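# Place blue, pink and green cubes on grey tray

## Task

Move the blue, pink and green cubes onto the grey tray so that each one sits flat on the tray's floor, and finish with no part of either robot touching any cube or the tray.

## Robot and tools

Robot: two arms, left_arm and right_arm, each ending in a four-digit hand (index, middle, ring, thumb) driven by 16 hinge motors. right_arm has a right hand, left_arm its mirror image. Bases in the scene frame: left_arm at (+0.052, +0.270, 0) m, right_arm at (+0.031, -0.230, 0) m, both turned only about 1 degree about z. A camera stand sits behind the arms. Objects may get a brief outside nudge now and then.

Scene frame: origin at table-top height, halfway between the two nominal bases; +z up, +x away from the robot over the table, +y toward left_arm. Image left/right does not match arm names. Reported positions are in metres, orientations as quat_wxyz, both in this frame; they can be a few cm off, more at full reach.

Hand point axes (right hand): +z runs along straight fingers toward the tips; +y leaves the palm face (palm at y = -0.062); +x runs across the palm away from the thumb. On the left hand +x points toward the thumb. Straight fingertips reach about 0.12 m past the hand point; the thumb's root is near z = -0.079. A rigid mast near the wrist, on the palm side (x +0.05 to +0.10, z -0.16 to -0.11, up to y = +0.06; x sign flipped on the left hand), can strike things. Fingertips have rubber caps.

execute_actions(actions, cameras): actions is a list of actions; each action is a table of 1 to 15 rows, one row per 1/30 s control step, the final row repeated if fewer than 15; each action lasts 0.5 s. Every row is a single flat list of 48 numbers, all within [-1, 1], covering both arms even if one is idle: left dx, dy, dz, rx, ry, rz; left 16 hinge goals; left current_limit; left speed; then the same 24 for the right arm.
Pose numbers are offsets, not poses: measured from that arm's Hand target as it was when the action began, expressed in that target's own axes. Every row refers to that same start, so rows do not accumulate within an action, but each new action or call starts from the updated target, so sending the same offset again moves further. Scale: 1.0 equals 0.6 m for dx, dy, dz, and 180 degrees for rx, ry, rz, which together form a rotation vector. All zeros re-requests the current target.
Hinge numbers are absolute goal angles mapped linearly between each hinge's two stops; 0 is a real goal, not 'hold'. To leave a hand unchanged, resend its hand_goal, hand_current_limit and hand_speed. Per finger order: _abd (sideways swing, straight at 0.00), _mcp (knuckle bend, straight at +0.75), _pip (straight +0.58), _dip (straight +0.70); toward -1 bends toward the palm. Order: index, middle, ring (4 each), then thumb_cmc (straight +0.71; toward -1 brings the thumb in front of the palm), thumb_axl (+0.68; rotates the thumb about its own line), thumb_mcp (+0.23), thumb_ipl (+0.17). current_limit maps -1..+1 to 0..550 mA per motor (at least 11 mA); very low values may not lift a finger. speed sets goal travel at (speed+1)/2 of 8.5 rad/s. Start values: +0.4 and -0.6; settings persist until changed.
cameras: list of names, ["all"], or []; omitted/null means all when actions is empty, none otherwise. Unknown names invalidate the call. Cameras: cam_head_left, cam_head_right (896x504, shared bar), cam_high, cam_low (896x504), cam_left_wrist, cam_right_wrist (672x504 fisheye).

zoom_image(camera, region): enlarges [x0, y0, x1, y1] pixels (origin top-left, at most 504 x 504) of one camera's latest image; only cameras in the newest image set.

finished_scene(scene): ends the current scene (number 1 to 3) irreversibly; the goal must hold with the robot hands clear. Later calls in the same reply go to the next scene. The first scene is practice and can be skipped this way.

Results: per arm end_effector_position and quat, Hand target (the last command after clipping; next offsets count from it), joint positions, velocities (may read 'within noise' or be omitted), joint torques (include arm weight, offset, noisy; numbers 3 and 4 wrap at ±28 N m), motor temperatures, and step readings of positions during motion. Per hand: hand_goal, hand_measured (same scale; resending measured values loosens a grip), hand_current_ma (positive pushes toward -1), hand_state (moving, goal, blocked, overload), hand_current_limit, hand_speed.

Behaviour: orientation is clipped each step to within 40 degrees of the measured one; position wins if both cannot be met. The hand often rests short of the target, sags under load (command higher to compensate), and can be a few cm off from friction; send the remaining gap as a new offset. To stop pushing, command past the hand point back out. A finger only squeezes while its goal lies inside the object. Near the waist axis small moves can swing the whole arm.

Avoid: dropping cubes or releasing them while moving, slamming or shoving hard, knocking anything off the table, and hands touching or gripping each other. Motors at 495 mA or more for 5 s overload and go limp for 10 s. Motors at 85 °C show MOTOR HOT; at 100 °C the arm drops and stays off 30 to 60 s. Holding loads, stretching out or pushing into unreachable poses heats motors. If an arm stops, hand commands are lost.

Each tool is called as name(argument=value, ...), one argument or row to a line, values as JSON.

## Session

execute_actions(
  actions=[],
)

Scene clock: 0.00 s.
left_arm: end_effector_position=(+0.2903, -0.0185, +0.3286) hand_goal=(+0.000, +0.754, +0.576, +0.696, +0.000, +0.754, +0.576, +0.696, +0.000, +0.754, +0.576, +0.696, +0.714, +0.678, +0.226, +0.168) hand_measured=(+0.000, +0.754, +0.576, +0.696, +0.000, +0.754, +0.576, +0.696, +0.000, +0.754, +0.576, +0.696, +0.714, +0.678, +0.226, +0.168) hand_current_ma=(+0, +0, +0, +0, +0, +0, +0, +0, +0, +0, +0, +0, +0, +0, +0, +0) hand_state=(goal, goal, goal, goal, goal, goal, goal, goal, goal, goal, goal, goal, goal, goal, goal, goal) hand_current_limit=0.40 hand_speed=-0.60 end_effector_quat_wxyz=(+0.455, +0.769, +0.445, +0.054) | right_arm: end_effector_position=(+0.4286, -0.2525, +0.3666) hand_goal=(+0.000, +0.754, +0.576, +0.696, +0.000, +0.754, +0.576, +0.696, +0.000, +0.754, +0.576, +0.696, +0.714, +0.678, +0.226, +0.168) hand_measured=(+0.000, +0.754, +0.576, +0.696, +0.000, +0.754, +0.576, +0.696, +0.000, +0.754, +0.576, +0.696, +0.714, +0.678, +0.226, +0.168) hand_current_ma=(+0, +0, +0, +0, +0, +0, +0, +0, +0, +0, +0, +0, +0, +0, +0, +0) hand_state=(goal, goal, goal, goal, goal, goal, goal, goal, goal, goal, goal, goal, goal, goal, goal, goal) hand_current_limit=0.40 hand_speed=-0.60 end_effector_quat_wxyz=(+0.557, +0.546, +0.489, +0.390)
Joint positions: left_arm=[-1.095 0.622 0.648 -0.653 -0.151 -0.514] | right_arm=[0.117 0.784 0.388 0.317 0.365 -0.091]
Joint velocities: within noise
Joint torques (N m): no reading
Motor temperatures (°C): left_arm=[27 30 27 27 26 26] | right_arm=[26 25 26 23 25 26]
Heat: left arm: hottest shoulder 30 °C; right arm: hottest waist 26 °C.
Hand target: left_arm +0.2914, -0.0207, +0.3483; +0.471, +0.761, +0.442, +0.053 | right_arm +0.4297, -0.2524, +0.3878; +0.566, +0.540, +0.476, +0.402

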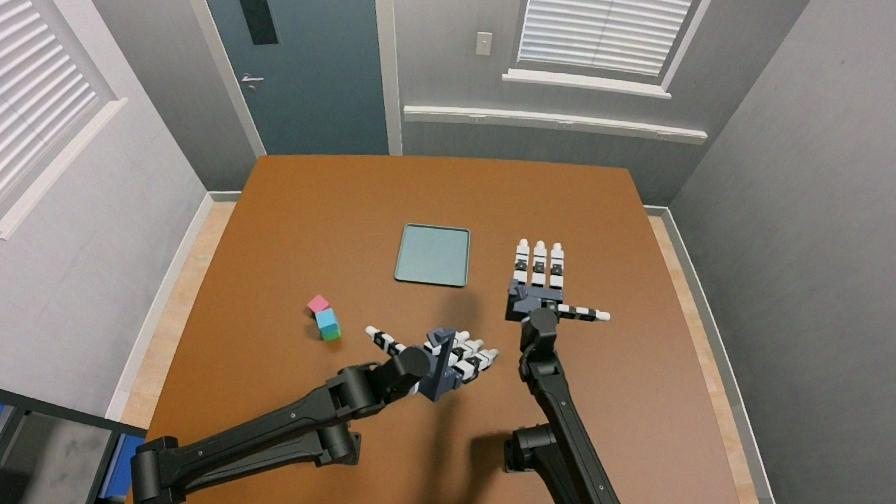

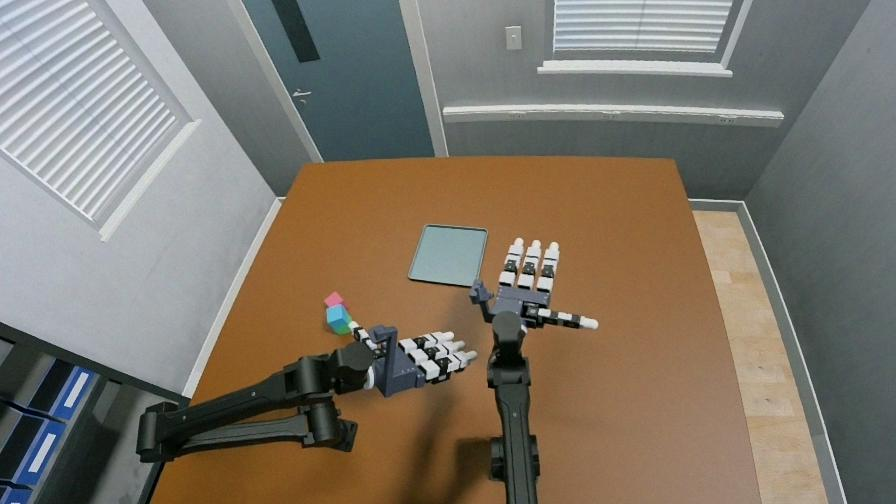

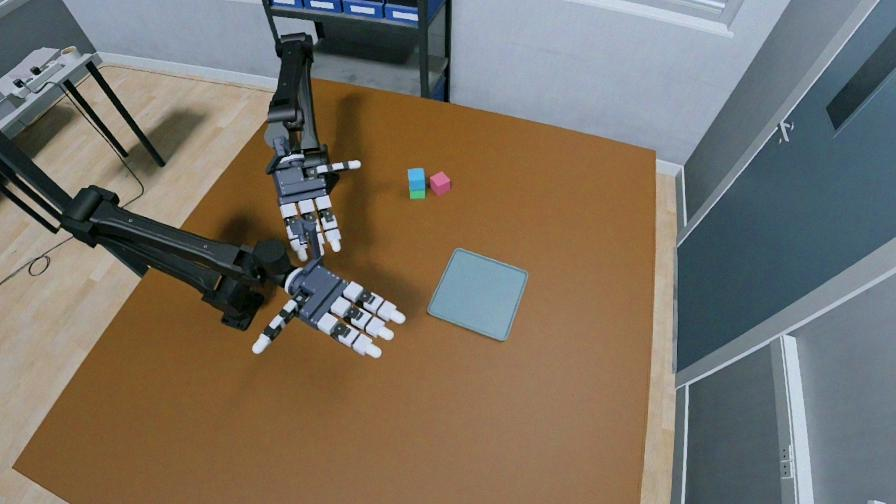

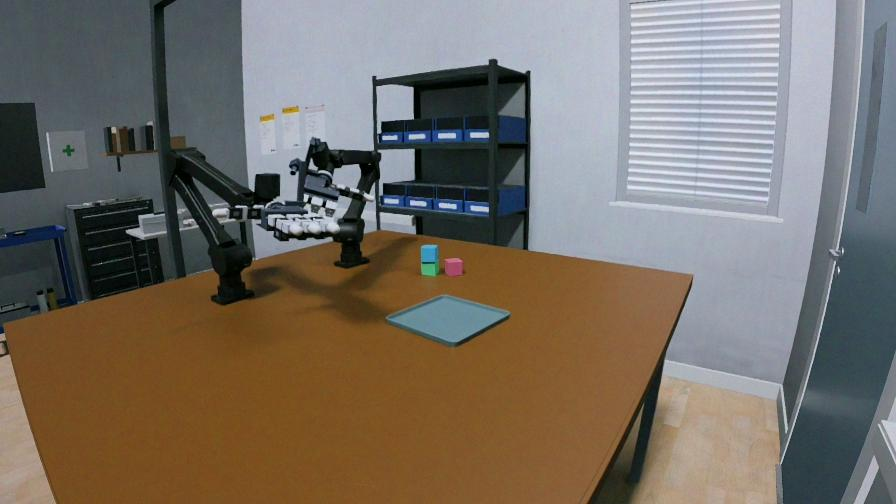

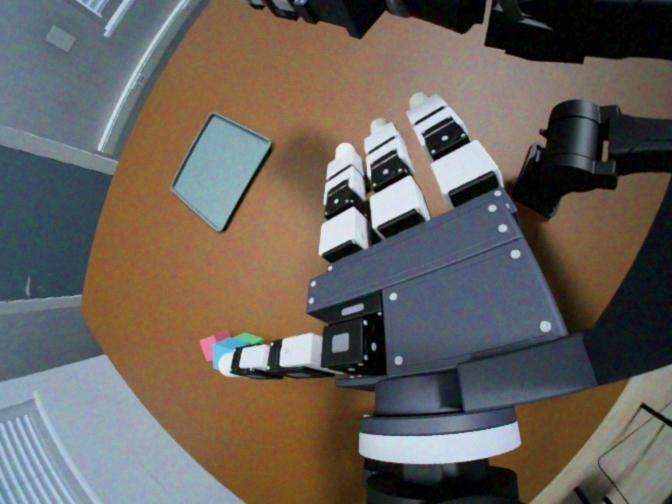

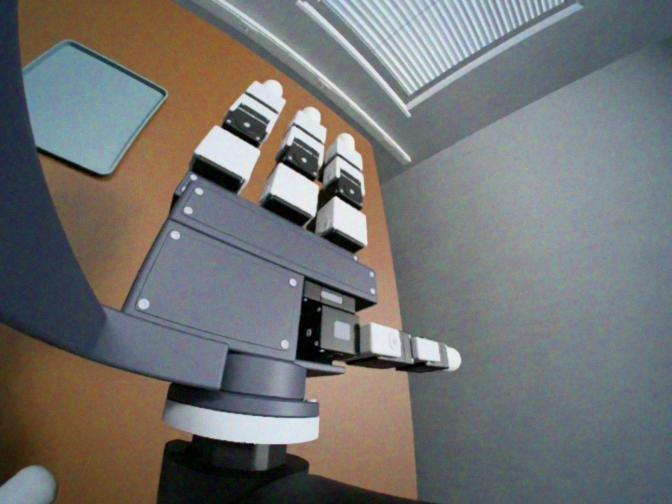

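zoom_image(
  camera="cam_head_left",
  region=[276, 270, 376, 370],
)

zoom_image(
  camera="cam_high",
  region=[380, 140, 480, 220],
)

zoom_image(
  camera="cam_low",
  region=[400, 230, 500, 300],
)

Scaled by 5.040 from the camera's 896x504 image, which has a finer 1280x720 frame.

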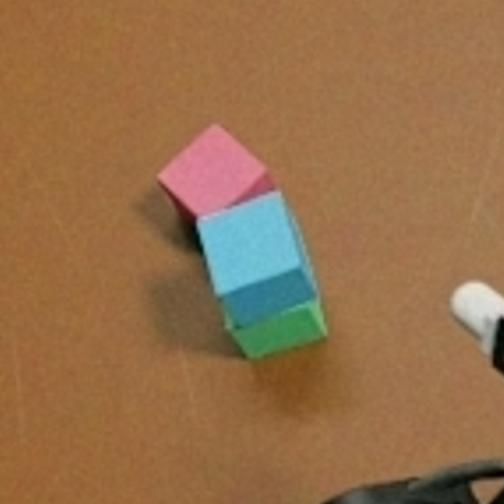

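Scaled by 5.040 from the camera's 896x504 image, which has a finer 1280x720 frame.

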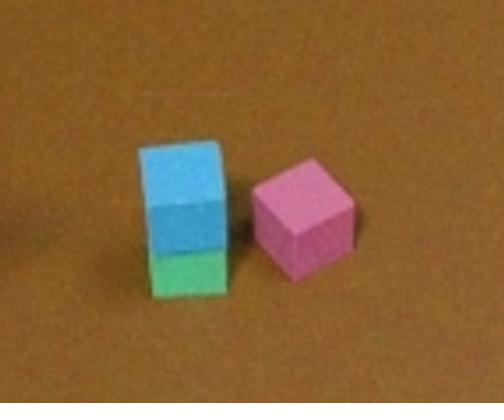

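Scaled by 5.040 from the camera's 896x504 image, which has a finer 1280x720 frame.

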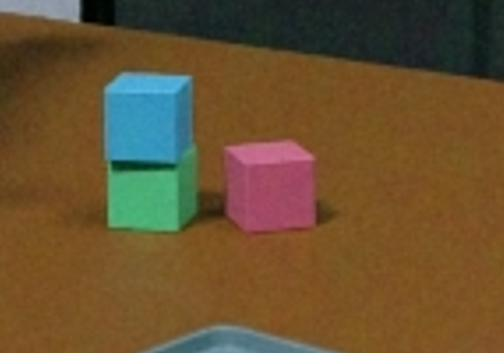

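execute_actions(
  actions=[
    [[0.0662,0.02,0.0133,0.0113,0.0189,-0.0556,0,1,-0.737,0.116,0,1,-0.737,0.116,0,0.753,-0.883,-0.464,-0.657,0.678,0.112,-0.049,0.4,-0.6,0,0,0,0,0,0,0,0.754,0.576,0.696,0,0.754,0.576,0.696,0,0.754,0.576,0.696,0.714,0.678,0.226,0.168,0.4,-0.6]],
    [[0.0662,0.02,0.0133,0.0113,0.0189,-0.0556,0,1,-0.737,0.116,0,1,-0.737,0.116,0,0.753,-0.883,-0.464,-0.657,0.678,0.112,-0.049,0.4,-0.6,0,0,0,0,0,0,0,0.754,0.576,0.696,0,0.754,0.576,0.696,0,0.754,0.576,0.696,0.714,0.678,0.226,0.168,0.4,-0.6]],
    [[0.0662,0.02,0.0133,0.0113,0.0189,-0.0556,0,1,-0.737,0.116,0,1,-0.737,0.116,0,0.753,-0.883,-0.464,-0.657,0.678,0.112,-0.049,0.4,-0.6,0,0,0,0,0,0,0,0.754,0.576,0.696,0,0.754,0.576,0.696,0,0.754,0.576,0.696,0.714,0.678,0.226,0.168,0.4,-0.6]],
    [[0.0662,0.02,0.0133,0.0113,0.0189,-0.0556,0,1,-0.737,0.116,0,1,-0.737,0.116,0,0.753,-0.883,-0.464,-0.657,0.678,0.112,-0.049,0.4,-0.6,0,0,0,0,0,0,0,0.754,0.576,0.696,0,0.754,0.576,0.696,0,0.754,0.576,0.696,0.714,0.678,0.226,0.168,0.4,-0.6]],
  ],
)

Scene clock: 248.53 s.
left_arm: end_effector_position=(+0.3915, +0.0924, +0.2504) hand_goal=(+0.000, +1.000, -0.736, +0.116, +0.000, +1.000, -0.736, +0.116, +0.000, +0.754, -0.882, -0.464, -0.656, +0.678, +0.112, -0.048) hand_measured=(+0.000, +1.000, -0.730, +0.118, +0.000, +1.000, -0.730, +0.118, +0.000, +0.760, -0.876, -0.462, -0.648, +0.678, +0.108, -0.048) hand_current_ma=(+0, +0, +4, +2, +0, +0, +6, +1, +0, +4, +4, +1, +6, +0, -3, +0) hand_state=(goal, goal, goal, goal, goal, goal, goal, goal, goal, goal, goal, goal, goal, goal, goal, goal) hand_current_limit=0.40 hand_speed=-0.60 end_effector_quat_wxyz=(+0.327, +0.592, +0.735, -0.053) | right_arm: end_effector_position=(+0.4286, -0.2525, +0.3666) hand_goal=(+0.000, +0.754, +0.576, +0.696, +0.000, +0.754, +0.576, +0.696, +0.000, +0.754, +0.576, +0.696, +0.714, +0.678, +0.226, +0.168) hand_measured=(+0.000, +0.762, +0.576, +0.696, +0.000, +0.762, +0.576, +0.696, +0.000, +0.760, +0.576, +0.696, +0.722, +0.678, +0.226, +0.168) hand_current_ma=(+0, +8, +0, +0, +0, +9, +0, +0, +0, +7, +0, +0, +8, +0, +0, +0) hand_state=(goal, goal, goal, goal, goal, goal, goal, goal, goal, goal, goal, goal, goal, goal, goal, goal) hand_current_limit=0.40 hand_speed=-0.60 end_effector_quat_wxyz=(+0.557, +0.546, +0.489, +0.390)
Joint positions: left_arm=[-0.612 0.813 0.755 -0.848 0.13 -0.889] | right_arm=[0.117 0.784 0.388 0.317 0.365 -0.091]
Joint torques (N m): left_arm=[1.96 -4.19 13.81 1.21 0.28 -0.09] | right_arm=[-0.85 -2.96 11.29 2.82 0.1 -0.03]
Motor temperatures (°C): left_arm=[27 29 38 27 26 26] | right_arm=[26 25 42 24 25 25]
Heat: left arm: hottest elbow 38 °C; right arm: hottest elbow 42 °C.
Hand target: left_arm +0.4017, +0.0856, +0.2861; +0.353, +0.584, +0.729, -0.054 | right_arm +0.4297, -0.2524, +0.3878; +0.566, +0.540, +0.476, +0.402
Off the commanded pose: left_arm 0.038 m, 3 deg | right_arm 0.021 m, 2 deg.
Step readings (end_effector_position of left_arm | right_arm):
0: (+0.2903, -0.0185, +0.3286) | (+0.4286, -0.2525, +0.3666)
1: (+0.2919, -0.0173, +0.3257) | (+0.4286, -0.2525, +0.3666)
2: (+0.2945, -0.0159, +0.3217) | (+0.4286, -0.2525, +0.3666)
4: (+0.3081, -0.0045, +0.3148) | (+0.4286, -0.2525, +0.3666)
8: (+0.3216, +0.0063, +0.3029) | (+0.4286, -0.2525, +0.3666)
15: (+0.3215, +0.0062, +0.3014) | (+0.4286, -0.2525, +0.3666)
16: (+0.3224, +0.0071, +0.2997) | (+0.4286, -0.2525, +0.3666)
17: (+0.3245, +0.0090, +0.2965) | (+0.4286, -0.2525, +0.3666)
19: (+0.3378, +0.0208, +0.2944) | (+0.4286, -0.2525, +0.3666)
23: (+0.3517, +0.0321, +0.2926) | (+0.4286, -0.2525, +0.3666)
30: (+0.3511, +0.0322, +0.2906) | (+0.4286, -0.2525, +0.3666)
31: (+0.3517, +0.0332, +0.2882) | (+0.4286, -0.2525, +0.3666)
32: (+0.3528, +0.0350, +0.2848) | (+0.4286, -0.2525, +0.3666)
34: (+0.3640, +0.0479, +0.2803) | (+0.4286, -0.2525, +0.3666)
38: (+0.3757, +0.0609, +0.2741) | (+0.4286, -0.2525, +0.3666)
45: (+0.3747, +0.0612, +0.2717) | (+0.4286, -0.2525, +0.3666)
46: (+0.3749, +0.0623, +0.2693) | (+0.4286, -0.2525, +0.3666)
47: (+0.3751, +0.0643, +0.2656) | (+0.4286, -0.2525, +0.3666)
49: (+0.3838, +0.0781, +0.2606) | (+0.4286, -0.2525, +0.3666)
53: (+0.3928, +0.0921, +0.2530) | (+0.4286, -0.2525, +0.3666)
60: (+0.3915, +0.0922, +0.2505) | (+0.4286, -0.2525, +0.3666)

execute_actions(
  actions=[
    [[0.0342,0.0469,-0.0217,0.0035,0.005,-0.0664,0,1,-0.737,0.116,0,1,-0.737,0.116,0,0.753,-0.883,-0.464,-0.657,0.678,0.112,-0.049,0.4,-0.6,0,0,0,0,0,0,0,0.754,0.576,0.696,0,0.754,0.576,0.696,0,0.754,0.576,0.696,0.714,0.678,0.226,0.168,0.4,-0.6]],
    [[0.0342,0.0469,-0.0217,0.0035,0.005,-0.0664,0,1,-0.737,0.116,0,1,-0.737,0.116,0,0.753,-0.883,-0.464,-0.657,0.678,0.112,-0.049,0.4,-0.6,0,0,0,0,0,0,0,0.754,0.576,0.696,0,0.754,0.576,0.696,0,0.754,0.576,0.696,0.714,0.678,0.226,0.168,0.4,-0.6]],
    [[0.0342,0.0469,-0.0217,0.0035,0.005,-0.0664,0,1,-0.737,0.116,0,1,-0.737,0.116,0,0.753,-0.883,-0.464,-0.657,0.678,0.112,-0.049,0.4,-0.6,0,0,0,0,0,0,0,0.754,0.576,0.696,0,0.754,0.576,0.696,0,0.754,0.576,0.696,0.714,0.678,0.226,0.168,0.4,-0.6]],
    [[0.0342,0.0469,-0.0217,0.0035,0.005,-0.0664,0,1,-0.737,0.116,0,1,-0.737,0.116,0,0.753,-0.883,-0.464,-0.657,0.678,0.112,-0.049,0.4,-0.6,0,0,0,0,0,0,0,0.754,0.576,0.696,0,0.754,0.576,0.696,0,0.754,0.576,0.696,0.714,0.678,0.226,0.168,0.4,-0.6]],
    [[0.0328,0.033,-0.034,0.0073,-0.0104,-0.0699,0,1,-0.737,0.116,0,1,-0.737,0.116,0,0.753,-0.883,-0.464,-0.657,0.678,0.112,-0.049,0.4,-0.6,0,0,0,0,0,0,0,0.754,0.576,0.696,0,0.754,0.576,0.696,0,0.754,0.576,0.696,0.714,0.678,0.226,0.168,0.4,-0.6]],
    [[0.0328,0.033,-0.034,0.0073,-0.0104,-0.0699,0,1,-0.737,0.116,0,1,-0.737,0.116,0,0.753,-0.883,-0.464,-0.657,0.678,0.112,-0.049,0.4,-0.6,0,0,0,0,0,0,0,0.754,0.576,0.696,0,0.754,0.576,0.696,0,0.754,0.576,0.696,0.714,0.678,0.226,0.168,0.4,-0.6]],
    [[0.0328,0.033,-0.034,0.0073,-0.0104,-0.0699,0,1,-0.737,0.116,0,1,-0.737,0.116,0,0.753,-0.883,-0.464,-0.657,0.678,0.112,-0.049,0.4,-0.6,0,0,0,0,0,0,0,0.754,0.576,0.696,0,0.754,0.576,0.696,0,0.754,0.576,0.696,0.714,0.678,0.226,0.168,0.4,-0.6]],
    [[0.0328,0.033,-0.034,0.0073,-0.0104,-0.0699,0,1,-0.737,0.116,0,1,-0.737,0.116,0,0.753,-0.883,-0.464,-0.657,0.678,0.112,-0.049,0.4,-0.6,0,0,0,0,0,0,0,0.754,0.576,0.696,0,0.754,0.576,0.696,0,0.754,0.576,0.696,0.714,0.678,0.226,0.168,0.4,-0.6]],
  ],
  cameras=["all"],
)

Scene clock: 286.77 s.
left_arm: end_effector_position=(+0.3544, +0.3333, +0.2568) hand_goal=(+0.000, +1.000, -0.736, +0.116, +0.000, +1.000, -0.736, +0.116, +0.000, +0.754, -0.882, -0.464, -0.656, +0.678, +0.112, -0.048) hand_measured=(+0.000, +0.994, -0.732, +0.118, +0.000, +0.994, -0.732, +0.118, +0.000, +0.752, -0.876, -0.462, -0.654, +0.678, +0.108, -0.048) hand_current_ma=(+0, -4, +2, +2, +0, -4, +3, +1, +0, -2, +4, +1, +2, +0, -3, +0) hand_state=(goal, goal, goal, goal, goal, goal, goal, goal, goal, goal, goal, goal, goal, goal, goal, goal) hand_current_limit=0.40 hand_speed=-0.60 end_effector_quat_wxyz=(+0.190, -0.170, +0.905, -0.342) | right_arm: end_effector_position=(+0.4286, -0.2525, +0.3666) hand_goal=(+0.000, +0.754, +0.576, +0.696, +0.000, +0.754, +0.576, +0.696, +0.000, +0.754, +0.576, +0.696, +0.714, +0.678, +0.226, +0.168) hand_measured=(+0.000, +0.762, +0.576, +0.696, +0.000, +0.762, +0.576, +0.696, +0.000, +0.760, +0.576, +0.696, +0.722, +0.678, +0.226, +0.168) hand_current_ma=(+0, +8, +0, +0, +0, +9, +0, +0, +0, +7, +0, +0, +8, +0, +0, +0) hand_state=(goal, goal, goal, goal, goal, goal, goal, goal, goal, goal, goal, goal, goal, goal, goal, goal) hand_current_limit=0.40 hand_speed=-0.60 end_effector_quat_wxyz=(+0.557, +0.546, +0.489, +0.390)
Joint positions: left_arm=[0.422 1.01 1.073 -1.348 0.762 -1.654] | right_arm=[0.117 0.784 0.388 0.317 0.365 -0.091]
Joint torques (N m): left_arm=[1.73 -5.6 12.29 0.36 1.02 -0.13] | right_arm=[-0.26 -3.37 11.47 2.84 0.09 -0.04]
Heat: left arm: hottest elbow 41 °C; right arm: hottest elbow 42 °C.
Hand target: left_arm +0.3653, +0.3363, +0.2794; +0.206, -0.165, +0.903, -0.340 | right_arm +0.4297, -0.2524, +0.3878; +0.566, +0.540, +0.476, +0.402
Off the commanded pose: left_arm 0.025 m, 2 deg | right_arm 0.021 m, 2 deg.
Step readings (end_effector_position of left_arm | right_arm):
0: (+0.3914, +0.0924, +0.2504) | (+0.4286, -0.2525, +0.3666)
1: (+0.3913, +0.0931, +0.2508) | (+0.4286, -0.2525, +0.3666)
2: (+0.3902, +0.0953, +0.2486) | (+0.4286, -0.2525, +0.3666)
4: (+0.3982, +0.1083, +0.2536) | (+0.4286, -0.2525, +0.3666)
8: (+0.4115, +0.1222, +0.2680) | (+0.4286, -0.2525, +0.3666)
15: (+0.4106, +0.1221, +0.2676) | (+0.4286, -0.2525, +0.3666)
16: (+0.4100, +0.1227, +0.2671) | (+0.4286, -0.2525, +0.3666)
17: (+0.4082, +0.1247, +0.2636) | (+0.4286, -0.2525, +0.3666)
19: (+0.4144, +0.1396, +0.2646) | (+0.4286, -0.2525, +0.3666)
23: (+0.4244, +0.1567, +0.2687) | (+0.4286, -0.2525, +0.3666)
30: (+0.4225, +0.1568, +0.2671) | (+0.4286, -0.2525, +0.3666)
31: (+0.4217, +0.1573, +0.2666) | (+0.4286, -0.2525, +0.3666)
32: (+0.4191, +0.1588, +0.2641) | (+0.4286, -0.2525, +0.3666)
34: (+0.4235, +0.1743, +0.2651) | (+0.4286, -0.2525, +0.3666)
38: (+0.4318, +0.1926, +0.2683) | (+0.4286, -0.2525, +0.3666)
45: (+0.4297, +0.1923, +0.2666) | (+0.4286, -0.2525, +0.3666)
46: (+0.4286, +0.1927, +0.2662) | (+0.4286, -0.2525, +0.3666)
47: (+0.4253, +0.1938, +0.2639) | (+0.4286, -0.2525, +0.3666)
49: (+0.4273, +0.2094, +0.2639) | (+0.4286, -0.2525, +0.3666)
53: (+0.4328, +0.2287, +0.2639) | (+0.4286, -0.2525, +0.3666)
60: (+0.4305, +0.2282, +0.2618) | (+0.4286, -0.2525, +0.3666)
61: (+0.4287, +0.2273, +0.2614) | (+0.4286, -0.2525, +0.3666)
62: (+0.4242, +0.2262, +0.2601) | (+0.4286, -0.2525, +0.3666)
64: (+0.4209, +0.2405, +0.2604) | (+0.4286, -0.2525, +0.3666)
68: (+0.4199, +0.2602, +0.2639) | (+0.4286, -0.2525, +0.3666)
75: (+0.4184, +0.2592, +0.2646) | (+0.4286, -0.2525, +0.3666)
76: (+0.4164, +0.2582, +0.2642) | (+0.4286, -0.2525, +0.3666)
77: (+0.4119, +0.2566, +0.2633) | (+0.4286, -0.2525, +0.3666)
79: (+0.4065, +0.2705, +0.2623) | (+0.4286, -0.2525, +0.3666)
83: (+0.4026, +0.2889, +0.2622) | (+0.4286, -0.2525, +0.3666)
90: (+0.4011, +0.2879, +0.2624) | (+0.4286, -0.2525, +0.3666)
91: (+0.3991, +0.2868, +0.2623) | (+0.4286, -0.2525, +0.3666)
92: (+0.3945, +0.2850, +0.2619) | (+0.4286, -0.2525, +0.3666)
94: (+0.3873, +0.2975, +0.2605) | (+0.4286, -0.2525, +0.3666)
98: (+0.3807, +0.3140, +0.2584) | (+0.4286, -0.2525, +0.3666)
105: (+0.3789, +0.3127, +0.2580) | (+0.4286, -0.2525, +0.3666)
106: (+0.3769, +0.3115, +0.2583) | (+0.4286, -0.2525, +0.3666)
107: (+0.3723, +0.3094, +0.2590) | (+0.4286, -0.2525, +0.3666)
109: (+0.3640, +0.3207, +0.2582) | (+0.4286, -0.2525, +0.3666)
113: (+0.3562, +0.3349, +0.2569) | (+0.4286, -0.2525, +0.3666)
120: (+0.3547, +0.3335, +0.2569) | (+0.4286, -0.2525, +0.3666)
camera_calibration:
cam_left_wrist: T_world_to_cam=[[0.793198, -0.139642, 0.592737, -0.413417], [-0.605044, -0.0704604, 0.793068, -0.0268418], [-0.0689813, -0.987692, -0.140379, 0.511329], [0, 0, 0, 1]] pos_world=[0.346953, 0.445413, 0.338115]

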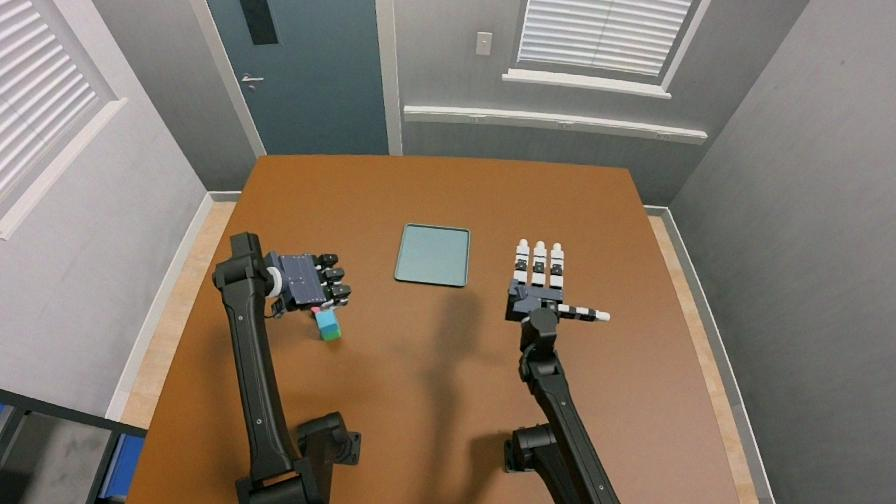

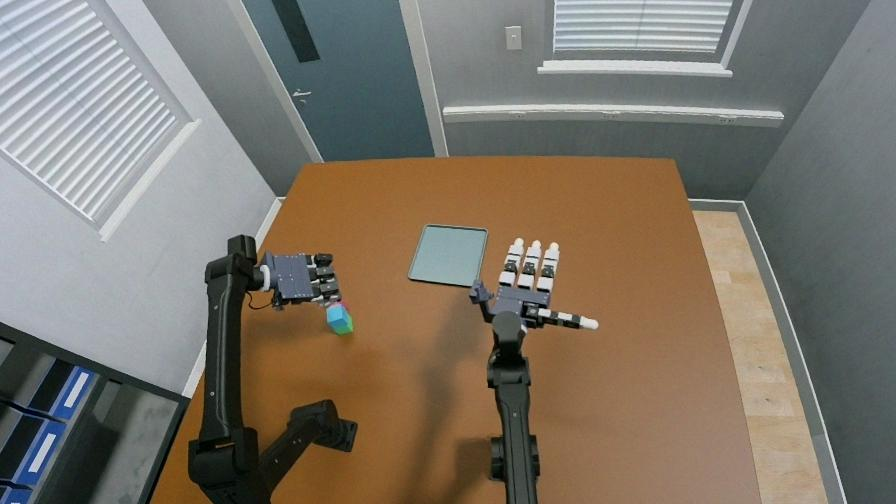

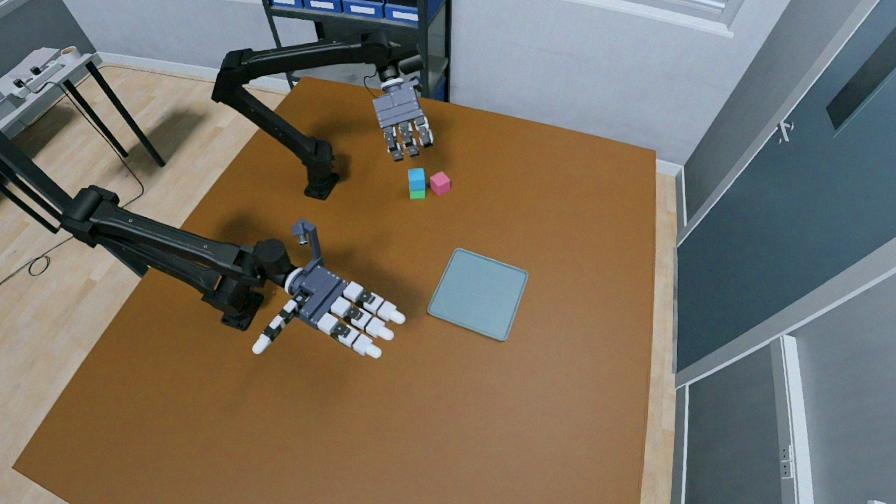

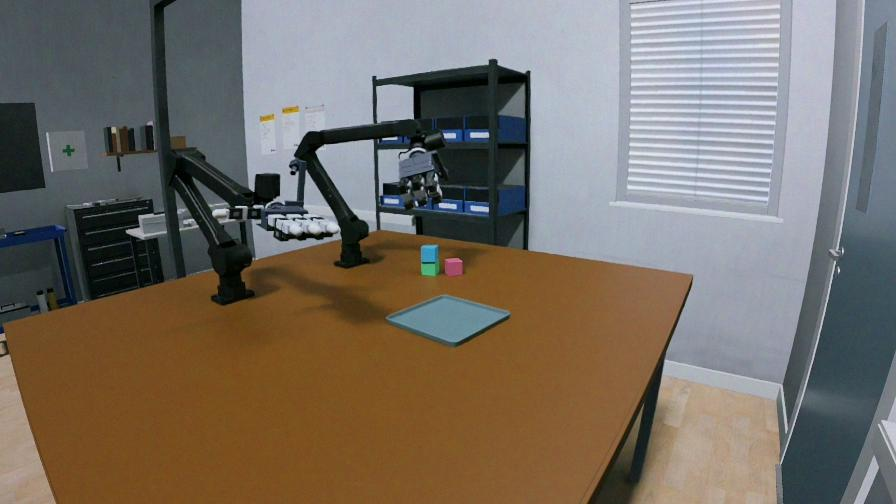

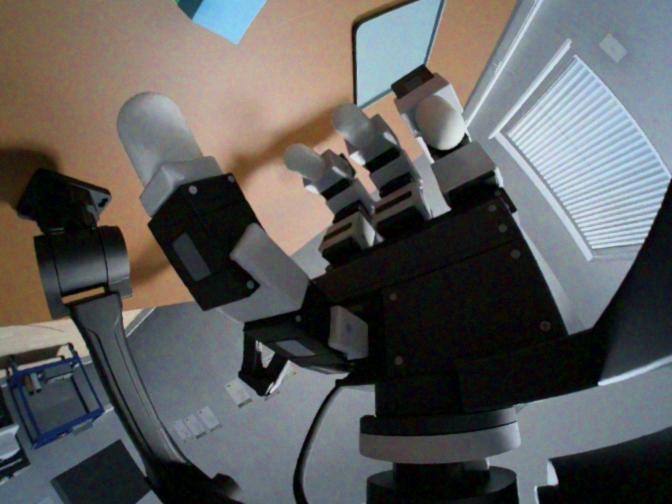

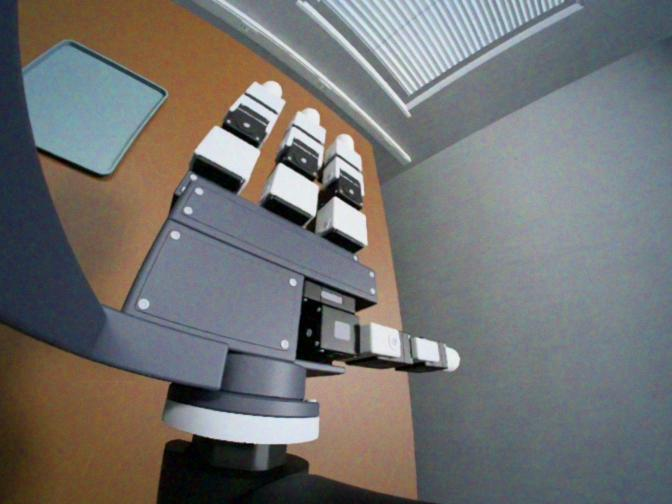

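zoom_image(
  camera="cam_head_left",
  region=[256, 235, 376, 355],
)

zoom_image(
  camera="cam_high",
  region=[360, 80, 480, 200],
)

Scaled by 4.200 from the camera's 896x504 image, which has a finer 1280x720 frame.

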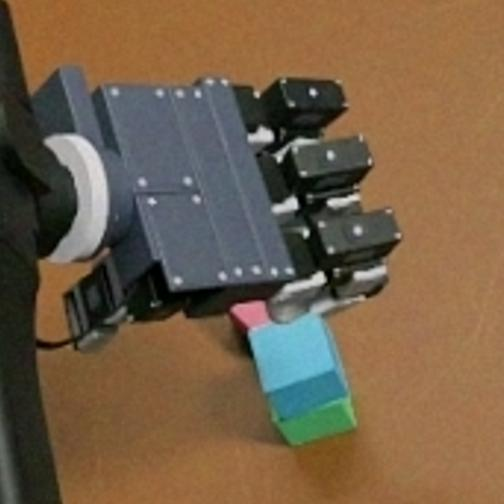

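Scaled by 4.200 from the camera's 896x504 image, which has a finer 1280x720 frame.

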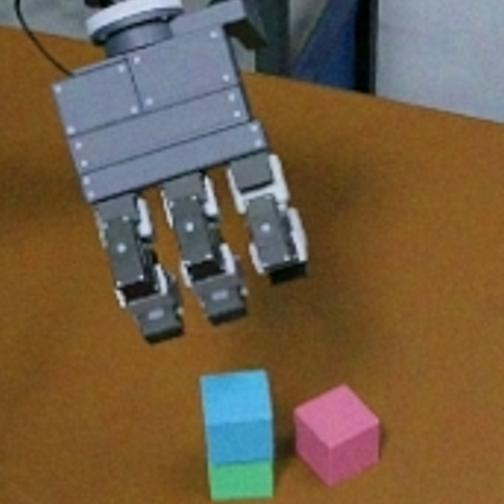

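execute_actions(
  actions=[
    [[0.0097,0.0352,0.0482,0,0,0,0,1,-0.737,0.116,0,1,-0.737,0.116,0,0.753,-0.883,-0.464,-0.657,0.678,0.112,-0.049,0.4,-0.6,0,0,0,0,0,0,0,0.754,0.576,0.696,0,0.754,0.576,0.696,0,0.754,0.576,0.696,0.714,0.678,0.226,0.168,0.4,-0.6]],
    [[0.0097,0.0352,0.0482,0,0,0,0,1,-0.737,0.116,0,1,-0.737,0.116,0,0.753,-0.883,-0.464,-0.657,0.678,0.112,-0.049,0.4,-0.6,0,0,0,0,0,0,0,0.754,0.576,0.696,0,0.754,0.576,0.696,0,0.754,0.576,0.696,0.714,0.678,0.226,0.168,0.4,-0.6]],
    [[0.0097,0.0352,0.0482,0,0,0,0,1,-0.737,0.116,0,1,-0.737,0.116,0,0.753,-0.883,-0.464,-0.657,0.678,0.112,-0.049,0.4,-0.6,0,0,0,0,0,0,0,0.754,0.576,0.696,0,0.754,0.576,0.696,0,0.754,0.576,0.696,0.714,0.678,0.226,0.168,0.4,-0.6]],
  ],
  cameras=["cam_head_left", "cam_high", "cam_low", "cam_left_wrist"],
)

zoom_image(
  camera="cam_head_left",
  region=[256, 255, 376, 375],
)

zoom_image(
  camera="cam_high",
  region=[360, 100, 480, 220],
)

zoom_image(
  camera="cam_low",
  region=[380, 180, 500, 300],
)

Scene clock: 318.37 s.
left_arm: end_effector_position=(+0.3785, +0.3297, +0.1719) hand_goal=(+0.000, +1.000, -0.736, +0.116, +0.000, +1.000, -0.736, +0.116, +0.000, +0.754, -0.882, -0.464, -0.656, +0.678, +0.112, -0.048) hand_measured=(+0.000, +0.994, -0.732, +0.118, +0.000, +0.994, -0.732, +0.118, +0.000, +0.752, -0.878, -0.462, -0.652, +0.678, +0.108, -0.048) hand_current_ma=(+0, -4, +2, +2, +0, -4, +2, +1, +0, -2, +3, +1, +3, +0, -3, +0) hand_state=(goal, goal, goal, goal, goal, goal, goal, goal, goal, goal, goal, goal, goal, goal, goal, goal) hand_current_limit=0.40 hand_speed=-0.60 end_effector_quat_wxyz=(+0.203, -0.169, +0.903, -0.339) | right_arm: end_effector_position=(+0.4286, -0.2525, +0.3666) hand_goal=(+0.000, +0.754, +0.576, +0.696, +0.000, +0.754, +0.576, +0.696, +0.000, +0.754, +0.576, +0.696, +0.714, +0.678, +0.226, +0.168) hand_measured=(+0.000, +0.762, +0.576, +0.696, +0.000, +0.762, +0.576, +0.696, +0.000, +0.760, +0.576, +0.696, +0.722, +0.678, +0.226, +0.168) hand_current_ma=(+0, +8, +0, +0, +0, +9, +0, +0, +0, +7, +0, +0, +8, +0, +0, +0) hand_state=(goal, goal, goal, goal, goal, goal, goal, goal, goal, goal, goal, goal, goal, goal, goal, goal) hand_current_limit=0.40 hand_speed=-0.60 end_effector_quat_wxyz=(+0.557, +0.546, +0.489, +0.390)
Joint positions: left_arm=[0.378 1.055 0.872 -1.03 0.746 -1.721] | right_arm=[0.117 0.784 0.388 0.317 0.365 -0.091]
Joint torques (N m): left_arm=[0.97 -6.83 7.76 1.52 0.9 -0.12] | right_arm=[-0.15 -3.31 11.49 2.86 0.05 -0.08]
Heat: left arm: hottest elbow 39 °C; right arm: hottest elbow 43 °C.
Hand target: left_arm +0.3822, +0.3266, +0.1724; +0.206, -0.165, +0.903, -0.340 | right_arm +0.4297, -0.2524, +0.3878; +0.566, +0.540, +0.476, +0.402
Off the commanded pose: left_arm 0.005 m, 1 deg | right_arm 0.021 m, 2 deg.
Step readings (end_effector_position of left_arm | right_arm):
0: (+0.3544, +0.3333, +0.2568) | (+0.4286, -0.2525, +0.3666)
1: (+0.3563, +0.3337, +0.2556) | (+0.4286, -0.2525, +0.3666)
2: (+0.3605, +0.3350, +0.2543) | (+0.4286, -0.2525, +0.3666)
4: (+0.3661, +0.3367, +0.2509) | (+0.4286, -0.2525, +0.3666)
8: (+0.3677, +0.3365, +0.2473) | (+0.4286, -0.2525, +0.3666)
15: (+0.3680, +0.3365, +0.2474) | (+0.4286, -0.2525, +0.3666)
16: (+0.3689, +0.3363, +0.2425) | (+0.4286, -0.2525, +0.3666)
17: (+0.3732, +0.3373, +0.2390) | (+0.4286, -0.2525, +0.3666)
19: (+0.3732, +0.3356, +0.2238) | (+0.4286, -0.2525, +0.3666)
23: (+0.3705, +0.3321, +0.2065) | (+0.4286, -0.2525, +0.3666)
30: (+0.3727, +0.3327, +0.2063) | (+0.4286, -0.2525, +0.3666)
31: (+0.3737, +0.3323, +0.2024) | (+0.4286, -0.2525, +0.3666)
32: (+0.3785, +0.3331, +0.1993) | (+0.4286, -0.2525, +0.3666)
34: (+0.3795, +0.3326, +0.1869) | (+0.4286, -0.2525, +0.3666)
38: (+0.3766, +0.3294, +0.1720) | (+0.4286, -0.2525, +0.3666)
45: (+0.3786, +0.3297, +0.1719) | (+0.4286, -0.2525, +0.3666)
camera_calibration:
cam_left_wrist: T_world_to_cam=[[0.779573, -0.138729, 0.610754, -0.380927], [-0.623697, -0.0829465, 0.777253, 0.0687054], [-0.0571678, -0.986851, -0.151188, 0.494579], [0, 0, 0, 1]] pos_world=[0.368086, 0.440929, 0.254026]
Images, in order (width x height): cam_head_left 896x504, cam_high 896x504, cam_low 896x504, cam_left_wrist 672x504.

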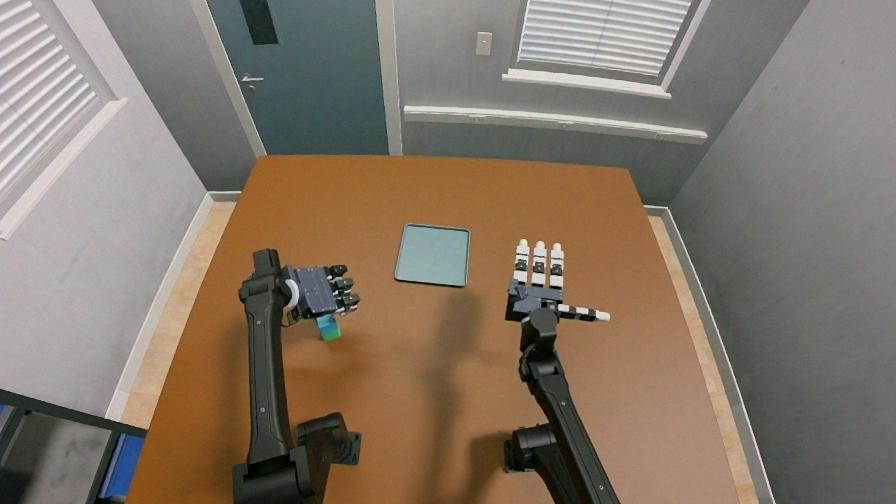

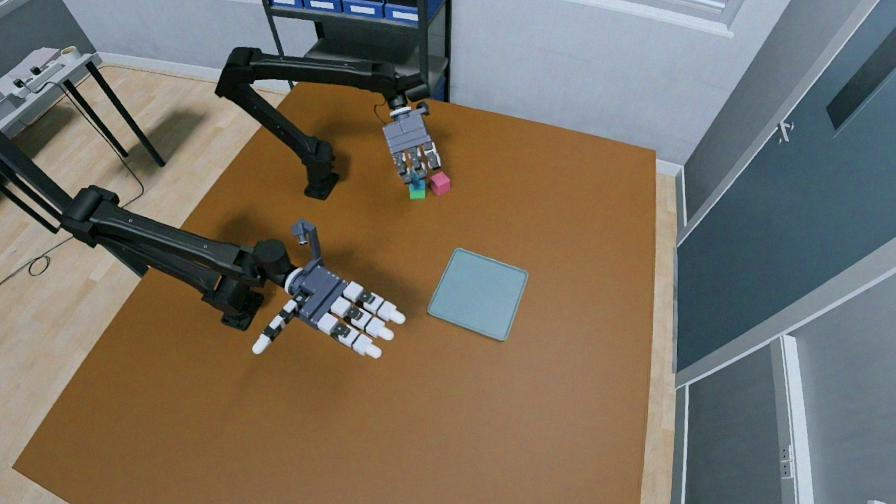

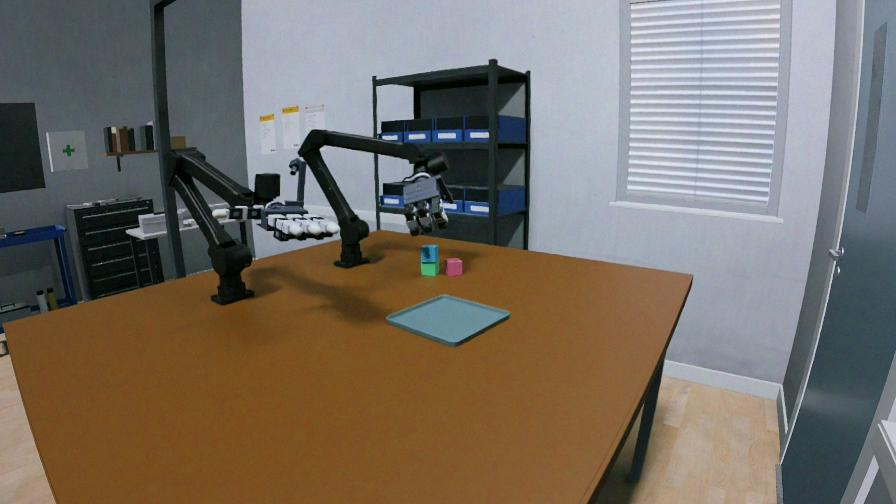

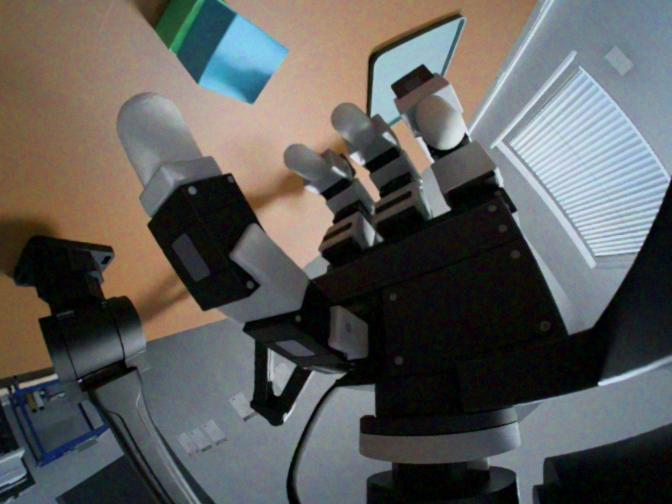

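Scaled by 4.200 from the camera's 896x504 image, which has a finer 1280x720 frame.

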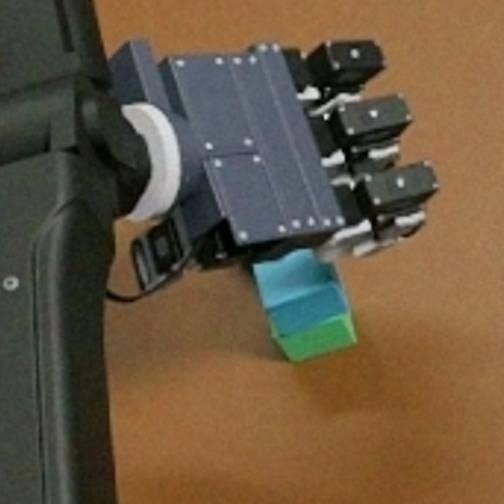

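Scaled by 4.200 from the camera's 896x504 image, which has a finer 1280x720 frame.

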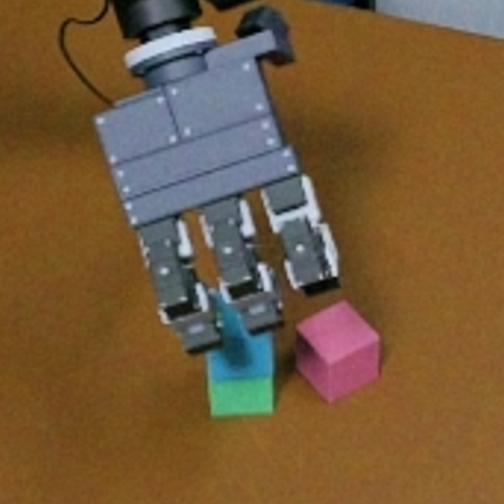

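Scaled by 4.200 from the camera's 896x504 image, which has a finer 1280x720 frame.

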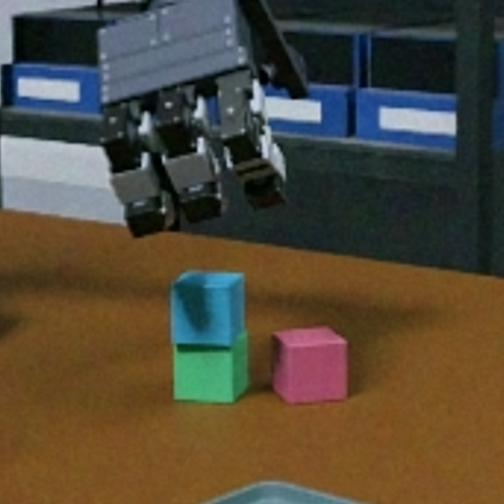

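execute_actions(
  actions=[
    [[-0.0065,0.0152,0.0605,0,0,0,0,1,-0.737,0.116,0,1,-0.737,0.116,0,0.753,-0.883,-0.464,-0.657,0.678,0.112,-0.049,0.4,-0.6,0,0,0,0,0,0,0,0.754,0.576,0.696,0,0.754,0.576,0.696,0,0.754,0.576,0.696,0.714,0.678,0.226,0.168,0.4,-0.6]],
    [[0.0151,0.0398,0.0398,0,0,0,0,1,-0.737,0.116,0,1,-0.737,0.116,0,0.753,-0.883,-0.464,-0.657,0.678,0.112,-0.049,0.4,-0.6,0,0,0,0,0,0,0,0.754,0.576,0.696,0,0.754,0.576,0.696,0,0.754,0.576,0.696,0.714,0.678,0.226,0.168,0.4,-0.6]],
  ],
  cameras=["cam_left_wrist", "cam_low"],
)

zoom_image(
  camera="cam_low",
  region=[380, 180, 500, 300],
)

Scene clock: 336.40 s.
left_arm: end_effector_position=(+0.3983, +0.3163, +0.1066) hand_goal=(+0.000, +1.000, -0.736, +0.116, +0.000, +1.000, -0.736, +0.116, +0.000, +0.754, -0.882, -0.464, -0.656, +0.678, +0.112, -0.048) hand_measured=(+0.000, +0.994, -0.734, +0.118, +0.000, +0.994, -0.732, +0.118, +0.000, +0.752, -0.878, -0.462, -0.652, +0.678, +0.110, -0.048) hand_current_ma=(+0, -4, +2, +2, +0, -4, +2, +1, +0, -2, +3, +1, +3, +0, -2, +0) hand_state=(goal, goal, goal, goal, goal, goal, goal, goal, goal, goal, goal, goal, goal, goal, goal, goal) hand_current_limit=0.40 hand_speed=-0.60 end_effector_quat_wxyz=(+0.201, -0.166, +0.904, -0.339) | right_arm: end_effector_position=(+0.4286, -0.2525, +0.3666) hand_goal=(+0.000, +0.754, +0.576, +0.696, +0.000, +0.754, +0.576, +0.696, +0.000, +0.754, +0.576, +0.696, +0.714, +0.678, +0.226, +0.168) hand_measured=(+0.000, +0.762, +0.576, +0.696, +0.000, +0.762, +0.576, +0.696, +0.000, +0.760, +0.576, +0.696, +0.722, +0.678, +0.226, +0.168) hand_current_ma=(+0, +8, +0, +0, +0, +9, +0, +0, +0, +7, +0, +0, +8, +0, +0, +0) hand_state=(goal, goal, goal, goal, goal, goal, goal, goal, goal, goal, goal, goal, goal, goal, goal, goal) hand_current_limit=0.40 hand_speed=-0.60 end_effector_quat_wxyz=(+0.557, +0.546, +0.489, +0.390)
Joint positions: left_arm=[0.316 1.148 0.756 -0.774 0.724 -1.792] | right_arm=[0.117 0.784 0.388 0.317 0.365 -0.091]
Joint torques (N m): left_arm=[1.32 -7.53 7.41 1.58 0.86 -0.11] | right_arm=[0.03 -3.6 11.07 2.8 0.09 -0.01]
Heat: left arm: hottest elbow 38 °C; right arm: hottest elbow 43 °C.
Hand target: left_arm +0.4017, +0.3151, +0.1073; +0.206, -0.165, +0.903, -0.340 | right_arm +0.4297, -0.2524, +0.3878; +0.566, +0.540, +0.476, +0.402
Off the commanded pose: left_arm 0.004 m, 1 deg | right_arm 0.021 m, 2 deg.
Step readings (end_effector_position of left_arm | right_arm):
0: (+0.3785, +0.3296, +0.1719) | (+0.4286, -0.2525, +0.3666)
1: (+0.3808, +0.3292, +0.1691) | (+0.4286, -0.2525, +0.3666)
2: (+0.3874, +0.3298, +0.1672) | (+0.4286, -0.2525, +0.3666)
4: (+0.3962, +0.3246, +0.1589) | (+0.4286, -0.2525, +0.3666)
8: (+0.3994, +0.3166, +0.1445) | (+0.4286, -0.2525, +0.3666)
15: (+0.4000, +0.3169, +0.1428) | (+0.4286, -0.2525, +0.3666)
16: (+0.3999, +0.3165, +0.1387) | (+0.4286, -0.2525, +0.3666)
17: (+0.4038, +0.3174, +0.1359) | (+0.4286, -0.2525, +0.3666)
19: (+0.4022, +0.3173, +0.1240) | (+0.4286, -0.2525, +0.3666)
23: (+0.3963, +0.3157, +0.1075) | (+0.4286, -0.2525, +0.3666)
30: (+0.3983, +0.3163, +0.1066) | (+0.4286, -0.2525, +0.3666)
camera_calibration:
cam_left_wrist: T_world_to_cam=[[0.77964, -0.143716, 0.609514, -0.356667], [-0.623004, -0.0793496, 0.778184, 0.129143], [-0.0634731, -0.986433, -0.1514, 0.475084], [0, 0, 0, 1]] pos_world=[0.388683, 0.427627, 0.188825]
Images, in order (width x height): cam_low 896x504, cam_left_wrist 672x504.

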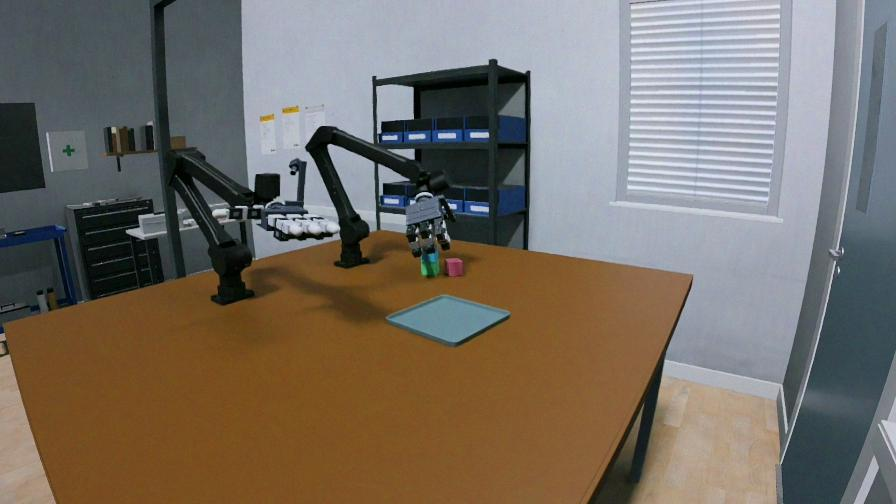

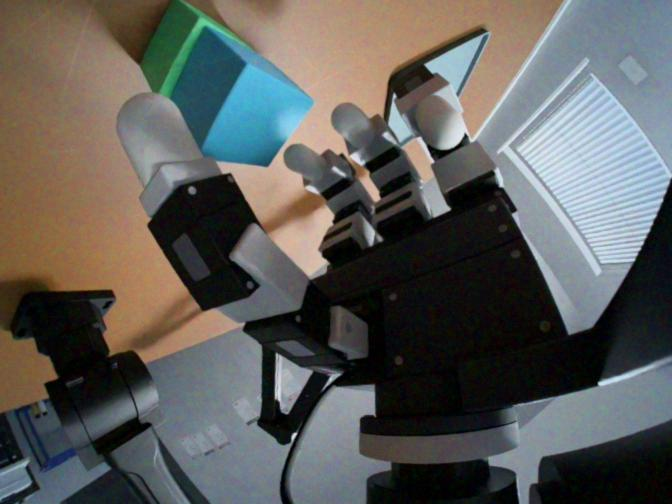

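Scaled by 4.200 from the camera's 896x504 image, which has a finer 1280x720 frame.

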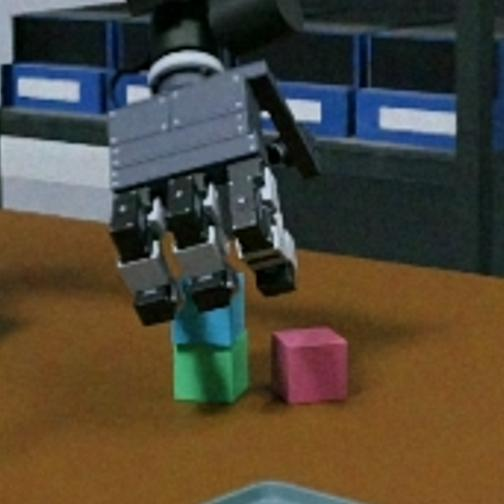

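zoom_image(
  camera="cam_left_wrist",
  region=[100, 0, 352, 252],
)

Scaled by 2.000 from the camera's 672x504 image, which has a finer 960x720 frame.

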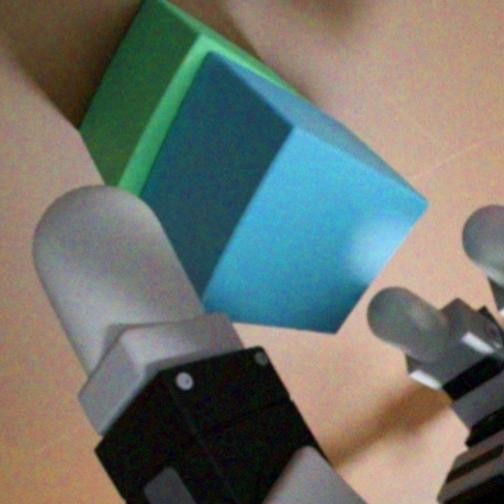

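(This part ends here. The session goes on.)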